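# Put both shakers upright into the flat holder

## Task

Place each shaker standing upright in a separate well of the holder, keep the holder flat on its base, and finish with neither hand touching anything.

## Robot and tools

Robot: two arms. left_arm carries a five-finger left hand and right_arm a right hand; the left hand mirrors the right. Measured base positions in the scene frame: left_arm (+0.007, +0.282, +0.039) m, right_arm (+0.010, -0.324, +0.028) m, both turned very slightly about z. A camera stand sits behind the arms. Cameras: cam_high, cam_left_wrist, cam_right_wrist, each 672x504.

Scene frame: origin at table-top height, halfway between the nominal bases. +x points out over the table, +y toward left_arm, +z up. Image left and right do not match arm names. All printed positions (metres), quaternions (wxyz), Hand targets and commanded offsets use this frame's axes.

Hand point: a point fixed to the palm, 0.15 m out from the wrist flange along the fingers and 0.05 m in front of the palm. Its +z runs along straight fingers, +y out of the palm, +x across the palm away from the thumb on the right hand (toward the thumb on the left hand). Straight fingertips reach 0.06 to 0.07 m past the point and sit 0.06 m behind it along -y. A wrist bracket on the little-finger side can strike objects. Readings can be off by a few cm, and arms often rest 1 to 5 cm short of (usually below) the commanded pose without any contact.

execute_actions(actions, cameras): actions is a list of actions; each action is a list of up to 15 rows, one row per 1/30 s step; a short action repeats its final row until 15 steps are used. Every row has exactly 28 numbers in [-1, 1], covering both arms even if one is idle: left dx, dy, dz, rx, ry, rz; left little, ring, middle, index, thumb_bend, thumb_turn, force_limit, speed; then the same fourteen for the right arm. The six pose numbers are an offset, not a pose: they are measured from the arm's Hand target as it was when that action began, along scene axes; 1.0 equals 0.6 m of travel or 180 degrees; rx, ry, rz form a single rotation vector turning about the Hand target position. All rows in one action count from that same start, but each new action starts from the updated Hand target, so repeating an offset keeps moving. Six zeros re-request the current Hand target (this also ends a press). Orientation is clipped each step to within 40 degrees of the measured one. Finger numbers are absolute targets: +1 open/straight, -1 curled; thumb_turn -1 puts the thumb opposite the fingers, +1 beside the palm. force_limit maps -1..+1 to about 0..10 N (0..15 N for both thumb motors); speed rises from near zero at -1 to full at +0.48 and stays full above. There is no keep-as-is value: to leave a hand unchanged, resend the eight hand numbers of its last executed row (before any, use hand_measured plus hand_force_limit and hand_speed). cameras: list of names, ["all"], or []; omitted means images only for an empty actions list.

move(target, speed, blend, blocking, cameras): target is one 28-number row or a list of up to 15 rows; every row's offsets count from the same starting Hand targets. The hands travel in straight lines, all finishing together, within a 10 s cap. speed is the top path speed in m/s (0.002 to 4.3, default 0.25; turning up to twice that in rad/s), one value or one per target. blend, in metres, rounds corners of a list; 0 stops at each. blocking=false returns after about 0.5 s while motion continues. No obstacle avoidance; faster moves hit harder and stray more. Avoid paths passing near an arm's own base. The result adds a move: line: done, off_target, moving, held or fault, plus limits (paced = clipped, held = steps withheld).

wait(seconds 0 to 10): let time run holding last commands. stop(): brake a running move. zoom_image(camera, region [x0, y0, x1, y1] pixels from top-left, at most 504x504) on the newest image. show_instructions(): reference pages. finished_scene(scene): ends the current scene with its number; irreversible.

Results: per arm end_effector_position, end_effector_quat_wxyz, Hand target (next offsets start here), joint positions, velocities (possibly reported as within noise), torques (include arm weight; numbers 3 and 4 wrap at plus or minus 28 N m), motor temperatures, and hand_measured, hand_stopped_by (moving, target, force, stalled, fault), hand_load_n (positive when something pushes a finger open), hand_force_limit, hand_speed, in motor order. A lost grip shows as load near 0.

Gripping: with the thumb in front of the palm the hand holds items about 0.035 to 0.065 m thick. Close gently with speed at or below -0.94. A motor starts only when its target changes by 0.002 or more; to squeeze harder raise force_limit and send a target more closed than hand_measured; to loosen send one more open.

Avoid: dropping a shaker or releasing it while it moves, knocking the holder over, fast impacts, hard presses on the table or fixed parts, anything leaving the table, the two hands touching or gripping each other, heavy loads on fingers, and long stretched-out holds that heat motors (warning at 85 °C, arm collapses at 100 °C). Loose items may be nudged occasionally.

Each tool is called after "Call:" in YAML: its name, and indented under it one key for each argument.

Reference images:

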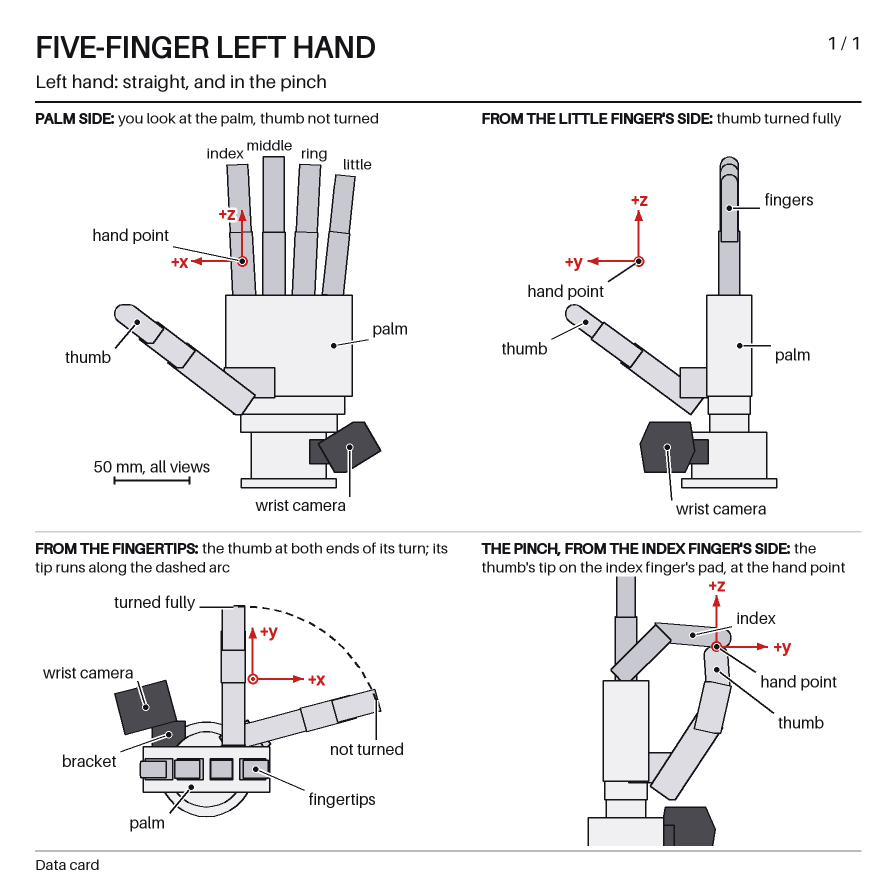

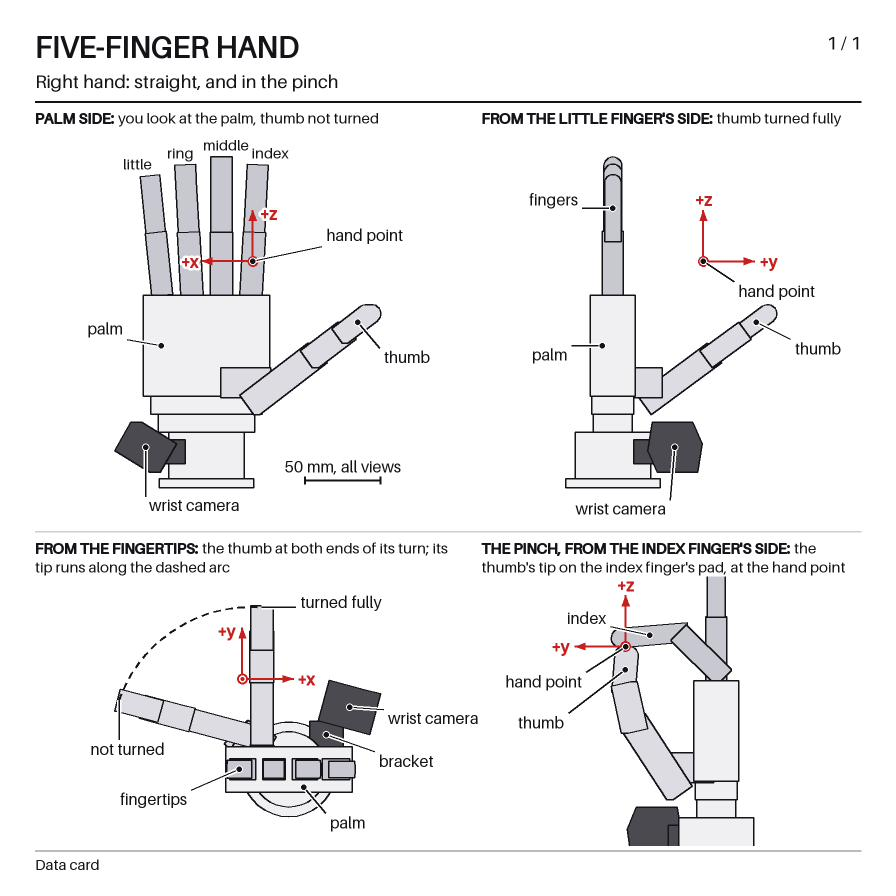

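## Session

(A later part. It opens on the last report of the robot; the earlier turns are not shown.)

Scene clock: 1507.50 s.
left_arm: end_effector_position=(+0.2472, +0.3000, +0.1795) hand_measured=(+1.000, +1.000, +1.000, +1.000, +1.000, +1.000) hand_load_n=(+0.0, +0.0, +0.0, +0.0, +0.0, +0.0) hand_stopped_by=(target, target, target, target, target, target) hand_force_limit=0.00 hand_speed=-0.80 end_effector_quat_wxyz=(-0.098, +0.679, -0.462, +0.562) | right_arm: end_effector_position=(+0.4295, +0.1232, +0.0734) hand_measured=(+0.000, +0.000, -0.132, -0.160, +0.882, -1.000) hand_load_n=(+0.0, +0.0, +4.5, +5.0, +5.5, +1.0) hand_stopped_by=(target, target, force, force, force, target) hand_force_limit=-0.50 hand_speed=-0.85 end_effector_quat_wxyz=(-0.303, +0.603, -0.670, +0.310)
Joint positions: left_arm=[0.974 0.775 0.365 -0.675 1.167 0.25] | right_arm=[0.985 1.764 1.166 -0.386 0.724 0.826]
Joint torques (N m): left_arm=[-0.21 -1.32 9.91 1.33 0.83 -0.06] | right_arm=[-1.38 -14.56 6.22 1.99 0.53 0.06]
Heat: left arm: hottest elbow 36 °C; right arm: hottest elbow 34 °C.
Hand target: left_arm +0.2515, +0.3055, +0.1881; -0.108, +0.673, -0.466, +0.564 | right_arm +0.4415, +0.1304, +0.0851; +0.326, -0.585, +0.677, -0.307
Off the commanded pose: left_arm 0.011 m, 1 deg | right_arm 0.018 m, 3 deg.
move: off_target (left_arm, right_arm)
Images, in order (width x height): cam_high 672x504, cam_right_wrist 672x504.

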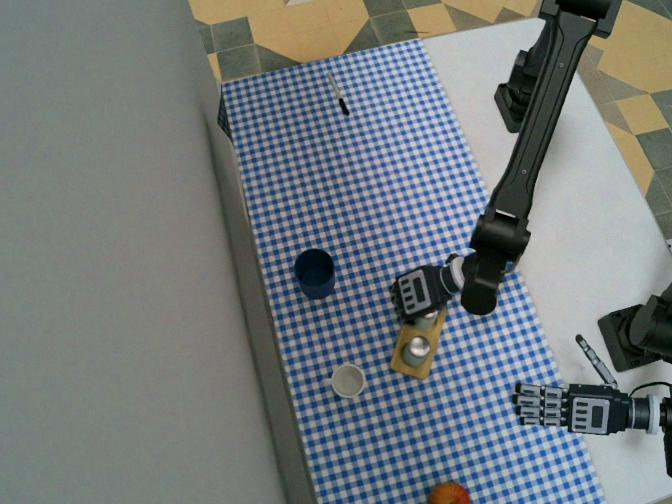

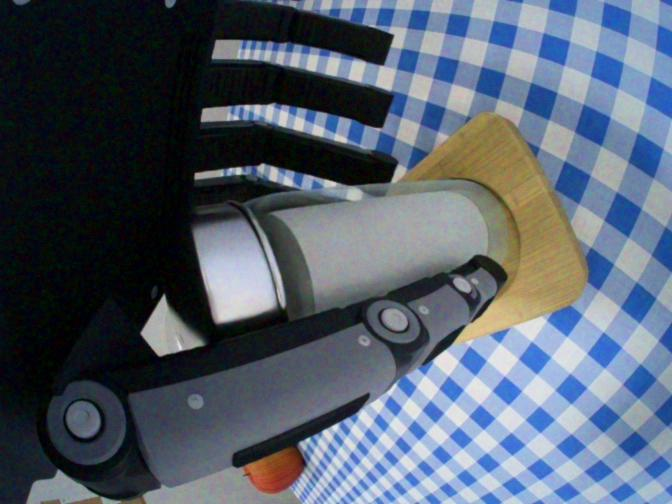

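Call:
move:
  target:
    - [0,0,0,0,0,0,1,1,1,1,1,1,0,-0.8,0,0,-0.018,0,0,0,0,0,-0.5,-0.5,0.4,-1,-0.5,-0.85]
    - [0,0,0,0,0,0,1,1,1,1,1,1,0,-0.8,0,0,-0.018,0,0,0,0,0,0.5,0.5,1,-1,-0.5,-0.9]
  cameras: ["cam_right_wrist","cam_high"]
  speed: 0.06

Call:
zoom_image:
  camera: "cam_high"
  region: [380, 280, 460, 350]

Scene clock: 1518.70 s.
left_arm: end_effector_position=(+0.2472, +0.3000, +0.1795) hand_measured=(+1.000, +1.000, +1.000, +1.000, +1.000, +1.000) hand_load_n=(+0.0, +0.0, +0.0, +0.0, +0.0, +0.0) hand_stopped_by=(target, target, target, target, target, target) hand_force_limit=0.00 hand_speed=-0.80 end_effector_quat_wxyz=(-0.098, +0.679, -0.462, +0.562) | right_arm: end_effector_position=(+0.4318, +0.1263, +0.0706) hand_measured=(+0.000, +0.000, +0.500, +0.500, +1.000, -1.000) hand_load_n=(+0.0, +0.0, +0.0, +0.0, +0.0, +0.0) hand_stopped_by=(target, target, target, target, target, target) hand_force_limit=-0.50 hand_speed=-0.90 end_effector_quat_wxyz=(-0.312, +0.599, -0.670, +0.308)
Joint positions: left_arm=[0.974 0.775 0.365 -0.675 1.167 0.25] | right_arm=[0.985 1.771 1.159 -0.352 0.724 0.826]
Joint torques (N m): left_arm=[-0.15 -0.79 9.89 1.36 0.82 -0.06] | right_arm=[-1.26 -13.51 5.94 1.89 0.53 0.04]
Heat: left arm: hottest elbow 36 °C; right arm: hottest elbow 34 °C.
Hand target: left_arm +0.2515, +0.3055, +0.1881; -0.108, +0.673, -0.466, +0.564 | right_arm +0.4415, +0.1303, +0.0743; +0.326, -0.585, +0.677, -0.307
Off the commanded pose: left_arm 0.011 m, 1 deg | right_arm 0.011 m, 2 deg.
move: off_target (left_arm, right_arm); target 2's new numbers were sent with right_arm's hand 0.013 m and 3 deg from that target
Images, in order (width x height): cam_high 672x504, cam_right_wrist 672x504.

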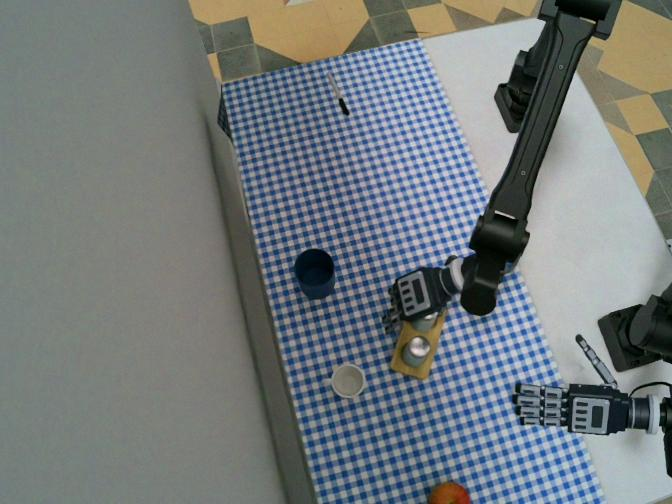

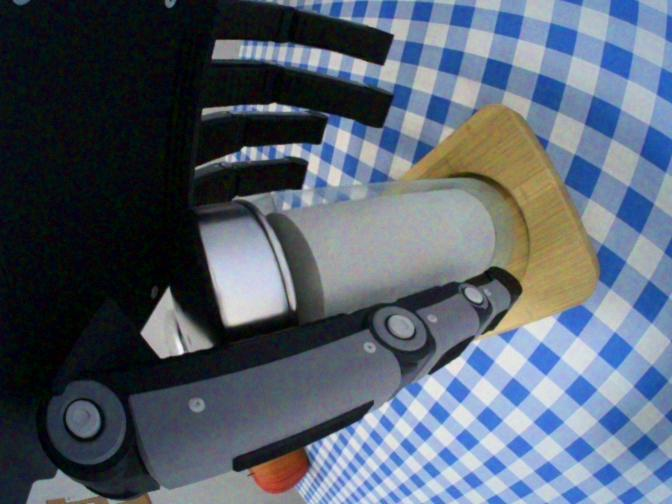

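Scaled by 6.300 from the camera's 672x504 image, which has a finer 960x720 frame.

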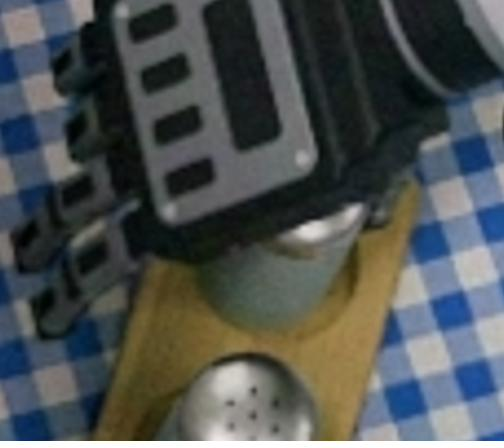

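Call:
move:
  target:
    - [0,0,0,0,0,0,1,1,1,1,1,1,0,-0.8,0,0,0.05,0,0,0,0,0,0.9,0.9,1,-1,-0.5,0]
    - [0,0,0,0,0,0,1,1,1,1,1,1,0,-0.8,0,0,0.3,0,0,0,0,0,0.9,0.9,1,-1,-0.5,0]
    - [0,0,0,0,0,0,1,1,1,1,1,1,0,-0.8,-0.1,-0.4,0.3,0,0,0,0,0,0.9,0.9,1,-1,-0.5,0]
  cameras: ["cam_right_wrist","cam_high"]
  speed: [0.06,0.12,0.25]

Call:
zoom_image:
  camera: "cam_high"
  region: [360, 270, 480, 390]

Scene clock: 1531.10 s.
left_arm: end_effector_position=(+0.2472, +0.3000, +0.1795) hand_measured=(+1.000, +1.000, +1.000, +1.000, +1.000, +1.000) hand_load_n=(+0.0, +0.0, +0.0, +0.0, -0.5, +0.0) hand_stopped_by=(target, target, target, target, target, target) hand_force_limit=0.00 hand_speed=-0.80 end_effector_quat_wxyz=(-0.098, +0.679, -0.462, +0.562) | right_arm: end_effector_position=(+0.3749, -0.1099, +0.2459) hand_measured=(+0.000, +0.000, +0.900, +0.900, +1.000, -1.000) hand_load_n=(+0.0, +0.0, +0.0, +0.0, +0.0, +0.0) hand_stopped_by=(target, target, target, target, target, target) hand_force_limit=-0.50 hand_speed=0.00 end_effector_quat_wxyz=(+0.311, -0.590, +0.681, -0.302)
Joint positions: left_arm=[0.974 0.775 0.365 -0.675 1.167 0.25] | right_arm=[0.679 1.01 0.878 -0.674 0.527 0.57]
Joint velocities: left_arm=[-0.005 -0.015 0.002 0.002 0.007 0.168] | right_arm=[within noise]
Joint torques (N m): left_arm=[-0.26 -0.85 9.89 1.33 0.83 -0.07] | right_arm=[-1.32 -5.19 7.02 2.07 0.19 -0.21]
Heat: left arm: hottest elbow 36 °C; right arm: hottest elbow 34 °C.
Hand target: left_arm +0.2515, +0.3055, +0.1881; -0.108, +0.673, -0.466, +0.564 | right_arm +0.3815, -0.1096, +0.2544; +0.326, -0.585, +0.677, -0.307
Off the commanded pose: left_arm 0.011 m, 1 deg | right_arm 0.011 m, 2 deg.
move: off_target (left_arm, right_arm)
Images, in order (width x height): cam_high 672x504, cam_right_wrist 672x504.

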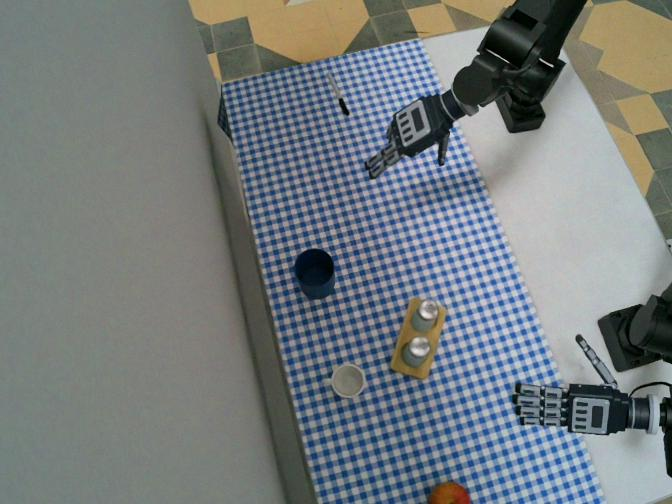

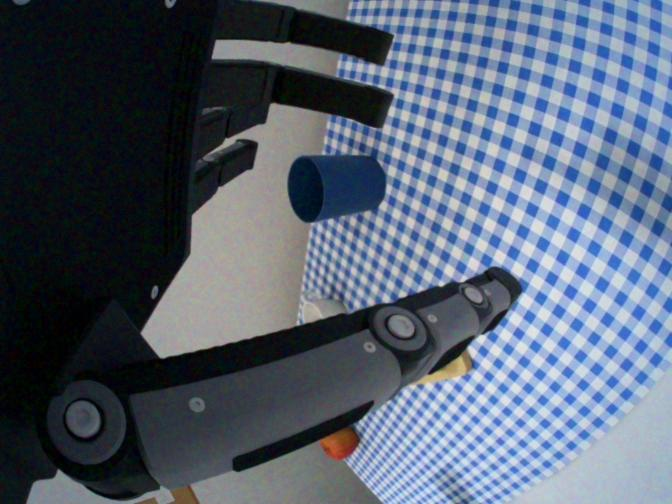

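Scaled by 4.200 from the camera's 672x504 image, which has a finer 960x720 frame.

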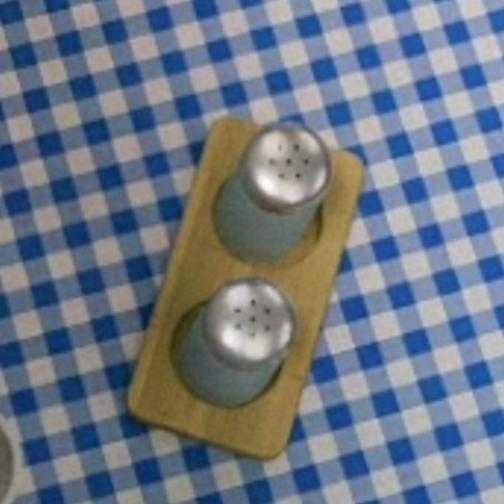

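Call:
move:
  target:
    - [0,0,0.137,0.2364,0.0074,-0.0996,1,1,0.9,0.9,1,-1,-0.5,0,0,0,0,0,0,0,0,0,0.9,0.9,1,-1,-0.5,0]
    - [0.35,-0.226,0.137,0.2364,0.0074,-0.0996,1,1,0.9,0.9,1,-1,-0.5,0,0,0,0,0,0,0,0,0,0.9,0.9,1,-1,-0.5,0]
  cameras: ["cam_left_wrist","cam_high"]
  speed: 0.2

Scene clock: 1556.23 s.
left_arm: end_effector_position=(+0.4358, +0.1803, +0.2423) hand_measured=(+1.000, +1.000, +0.900, +0.900, +1.000, -1.000) hand_load_n=(+0.0, +0.0, +0.0, +0.0, +0.0, +0.0) hand_stopped_by=(target, target, target, target, target, target) hand_force_limit=-0.50 hand_speed=0.00 end_effector_quat_wxyz=(+0.232, -0.524, +0.748, -0.335) | right_arm: end_effector_position=(+0.3749, -0.1100, +0.2458) hand_measured=(+0.000, +0.000, +0.900, +0.900, +1.000, -1.000) hand_load_n=(+0.0, +0.0, +0.0, +0.0, +0.0, +0.0) hand_stopped_by=(target, target, target, target, target, target) hand_force_limit=-0.50 hand_speed=0.00 end_effector_quat_wxyz=(+0.311, -0.591, +0.681, -0.302)
Joint positions: left_arm=[-0.081 1.11 0.92 -0.557 0.183 0.164] | right_arm=[0.679 1.01 0.878 -0.674 0.527 0.568]
Joint torques (N m): left_arm=[-1.26 -4.89 13.98 3.23 0 -0.24] | right_arm=[-1.26 -5.6 7.09 1.99 0.21 -0.18]
Heat: left arm: hottest elbow 37 °C; right arm: hottest elbow 35 °C.
Hand target: left_arm +0.4615, +0.1699, +0.2703; +0.251, -0.515, +0.736, -0.359 | right_arm +0.3815, -0.1096, +0.2544; +0.326, -0.585, +0.677, -0.307
Off the commanded pose: left_arm 0.039 m, 4 deg | right_arm 0.011 m, 2 deg.
move: off_target (left_arm, right_arm)
Images, in order (width x height): cam_high 672x504, cam_left_wrist 672x504.

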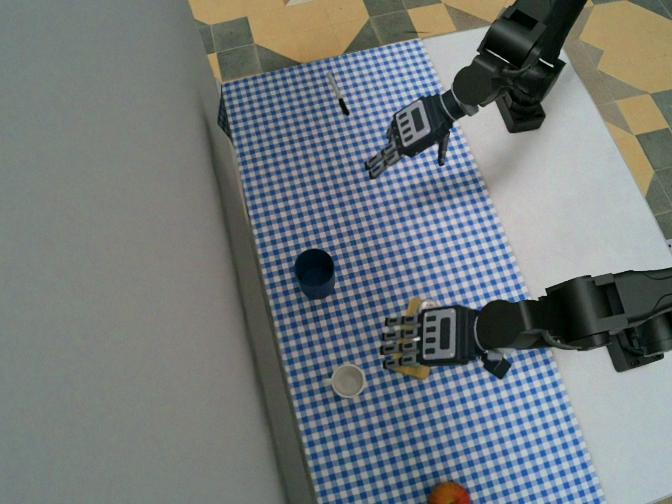

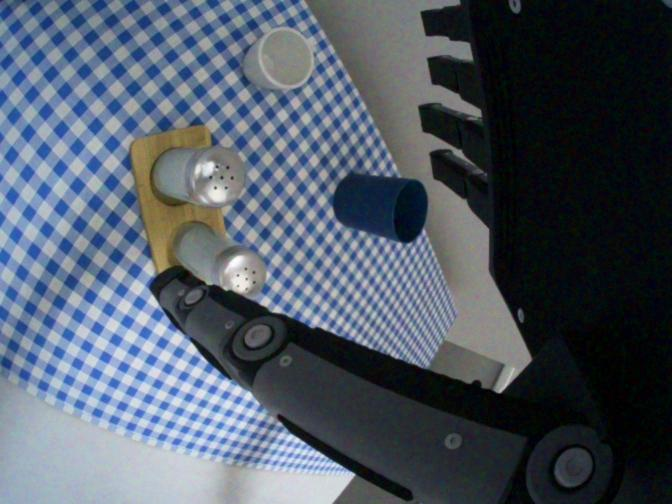

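Call:
move:
  target: [0.06,-0.011,-0.137,0,0,0,1,1,0.7,0.7,1,-1,-0.5,0,0,0,0,0,0,0,0,0,0.9,0.9,1,-1,-0.5,0]
  cameras: ["cam_left_wrist","cam_high"]
  speed: 0.15

Scene clock: 1585.27 s.
left_arm: end_effector_position=(+0.4925, +0.1719, +0.1908) hand_measured=(+1.000, +1.000, +0.700, +0.700, +1.000, -1.000) hand_load_n=(+0.0, +0.0, +0.0, +0.0, +0.0, +0.0) hand_stopped_by=(target, target, target, target, target, target) hand_force_limit=-0.50 hand_speed=0.00 end_effector_quat_wxyz=(+0.252, -0.515, +0.740, -0.351) | right_arm: end_effector_position=(+0.3749, -0.1100, +0.2458) hand_measured=(+0.000, +0.000, +0.900, +0.900, +1.000, -1.000) hand_load_n=(+0.0, +0.0, +0.0, +0.0, +0.0, +0.0) hand_stopped_by=(target, target, target, target, target, target) hand_force_limit=-0.50 hand_speed=0.00 end_effector_quat_wxyz=(+0.311, -0.591, +0.681, -0.302)
Joint positions: left_arm=[-0.087 1.287 0.897 -0.301 0.177 0.159] | right_arm=[0.679 1.01 0.878 -0.674 0.527 0.568]
Joint torques (N m): left_arm=[-1.32 -7.24 8.5 3.34 -0.02 -0.22] | right_arm=[-1.2 -5.36 6.95 2.13 0.2 -0.18]
Motor temperatures (°C): left_arm=[24 24 39 24 26 24] | right_arm=[27 28 35 23 24 25]
Heat: left arm: hottest elbow 39 °C; right arm: hottest elbow 35 °C.
Hand target: left_arm +0.4975, +0.1632, +0.1880; +0.251, -0.515, +0.737, -0.360 | right_arm +0.3815, -0.1096, +0.2544; +0.326, -0.585, +0.677, -0.307
Off the commanded pose: left_arm 0.010 m, 1 deg | right_arm 0.011 m, 2 deg.
move: off_target (right_arm)
Images, in order (width x height): cam_high 672x504, cam_left_wrist 672x504.

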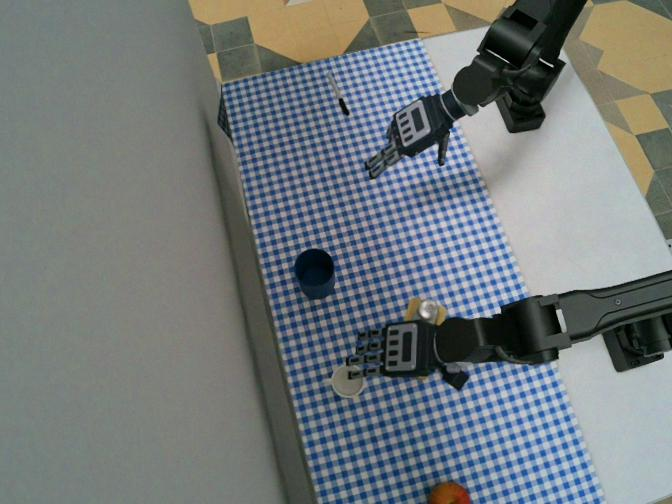

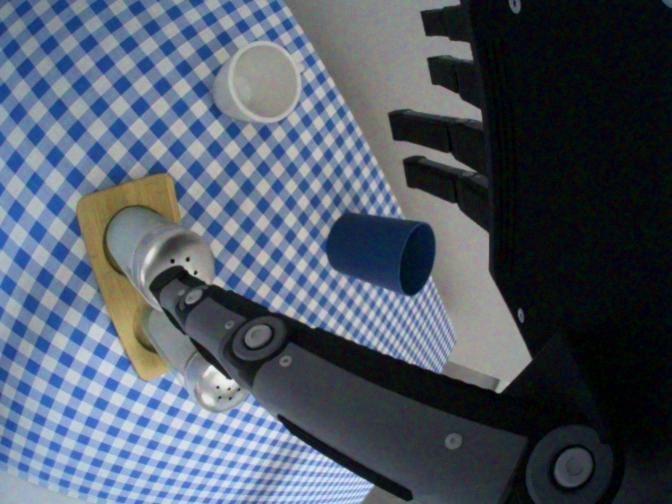

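Call:
move:
  target:
    - [-0.032,0.012,0,0,0,0,1,1,0.7,0.7,1,-1,-0.5,0,0,0,0,0,0,0,0,0,0.9,0.9,1,-1,-0.5,0]
    - [-0.032,0.012,-0.07,0,0,0,1,1,0.7,0.7,1,-1,-0.5,0,0,0,0,0,0,0,0,0,0.9,0.9,1,-1,-0.5,0]
  cameras: ["cam_left_wrist"]
  speed: 0.1

Scene clock: 1606.23 s.
left_arm: end_effector_position=(+0.4744, +0.1737, +0.1508) hand_measured=(+1.000, +1.000, +0.700, +0.700, +1.000, -1.000) hand_load_n=(+0.0, +0.0, +0.0, +0.0, +0.0, +0.0) hand_stopped_by=(target, target, target, target, target, target) hand_force_limit=-0.50 hand_speed=0.00 end_effector_quat_wxyz=(+0.253, -0.514, +0.740, -0.352) | right_arm: end_effector_position=(+0.3749, -0.1100, +0.2458) hand_measured=(+0.000, +0.000, +0.900, +0.900, +1.000, -1.000) hand_load_n=(+0.0, +0.0, +0.0, +0.0, +0.0, +0.0) hand_stopped_by=(target, target, target, target, target, target) hand_force_limit=-0.50 hand_speed=0.00 end_effector_quat_wxyz=(+0.311, -0.591, +0.681, -0.302)
Joint positions: left_arm=[-0.087 1.289 0.78 -0.178 0.179 0.159] | right_arm=[0.679 1.01 0.878 -0.674 0.527 0.568]
Joint torques (N m): left_arm=[-0.62 -6.65 7.83 3.4 0.31 -0.14] | right_arm=[-1.14 -5.3 7.05 2.11 0.2 -0.19]
Heat: left arm: hottest elbow 38 °C; right arm: hottest elbow 35 °C.
Hand target: left_arm +0.4783, +0.1704, +0.1461; +0.251, -0.515, +0.737, -0.360 | right_arm +0.3815, -0.1096, +0.2544; +0.326, -0.585, +0.677, -0.307
Off the commanded pose: left_arm 0.007 m, 1 deg | right_arm 0.011 m, 2 deg.
move: off_target (right_arm)
Images, in order (width x height): cam_left_wrist 672x504.

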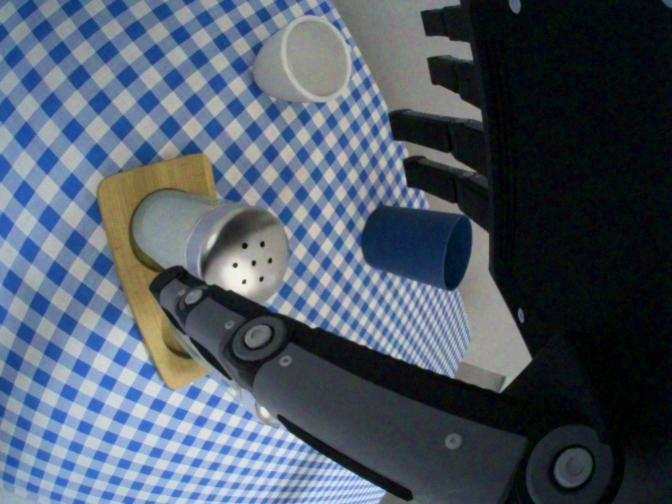

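Call:
move:
  target: [0,0,0.2,0,0,0,1,1,0.7,0.7,1,-1,-0.5,0,0,0,0,0,0,0,0,0,0.9,0.9,1,-1,-0.5,0]
  cameras: ["cam_high"]
  speed: 0.15

Call:
finished_scene:
  scene: 1

Scene clock: 1615.80 s.
left_arm: end_effector_position=(+0.4652, +0.1747, +0.2347) hand_measured=(+1.000, +1.000, +0.700, +0.700, +1.000, -1.000) hand_load_n=(+0.0, +0.0, +0.0, +0.0, +0.0, +0.0) hand_stopped_by=(target, target, target, target, target, target) hand_force_limit=-0.50 hand_speed=0.00 end_effector_quat_wxyz=(+0.240, -0.520, +0.745, -0.341) | right_arm: end_effector_position=(+0.3749, -0.1100, +0.2458) hand_measured=(+0.000, +0.000, +0.900, +0.900, +1.000, -1.000) hand_load_n=(+0.0, +0.0, +0.0, +0.5, +0.0, +0.0) hand_stopped_by=(target, target, target, target, target, target) hand_force_limit=-0.50 hand_speed=0.00 end_effector_quat_wxyz=(+0.311, -0.591, +0.681, -0.302)
Joint positions: left_arm=[-0.087 1.187 0.948 -0.485 0.179 0.159] | right_arm=[0.679 1.01 0.878 -0.674 0.527 0.568]
Joint torques (N m): left_arm=[-0.73 -7.53 13.93 1.36 0.32 -0.14] | right_arm=[-1.32 -5.48 7.05 2.11 0.19 -0.2]
Heat: left arm: hottest elbow 38 °C; right arm: hottest elbow 35 °C.
Hand target: left_arm +0.4782, +0.1704, +0.2660; +0.251, -0.515, +0.737, -0.360 | right_arm +0.3815, -0.1096, +0.2544; +0.326, -0.585, +0.677, -0.307
Off the commanded pose: left_arm 0.034 m, 3 deg | right_arm 0.011 m, 2 deg.
move: off_target (left_arm, right_arm)
Images, in order (width x height): cam_high 672x504.

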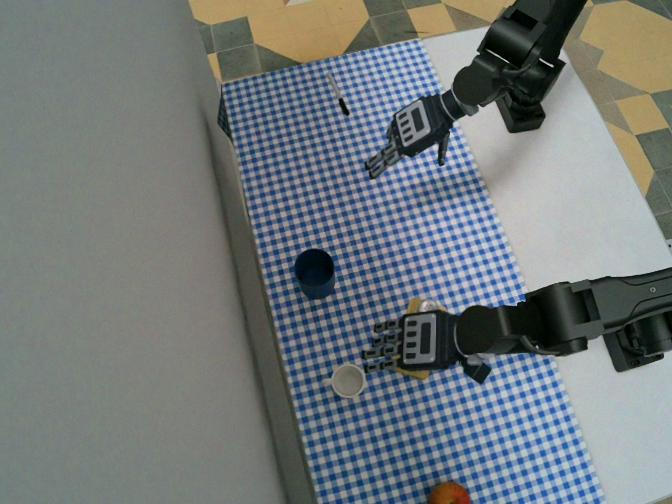

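The scene is finished: the task was done.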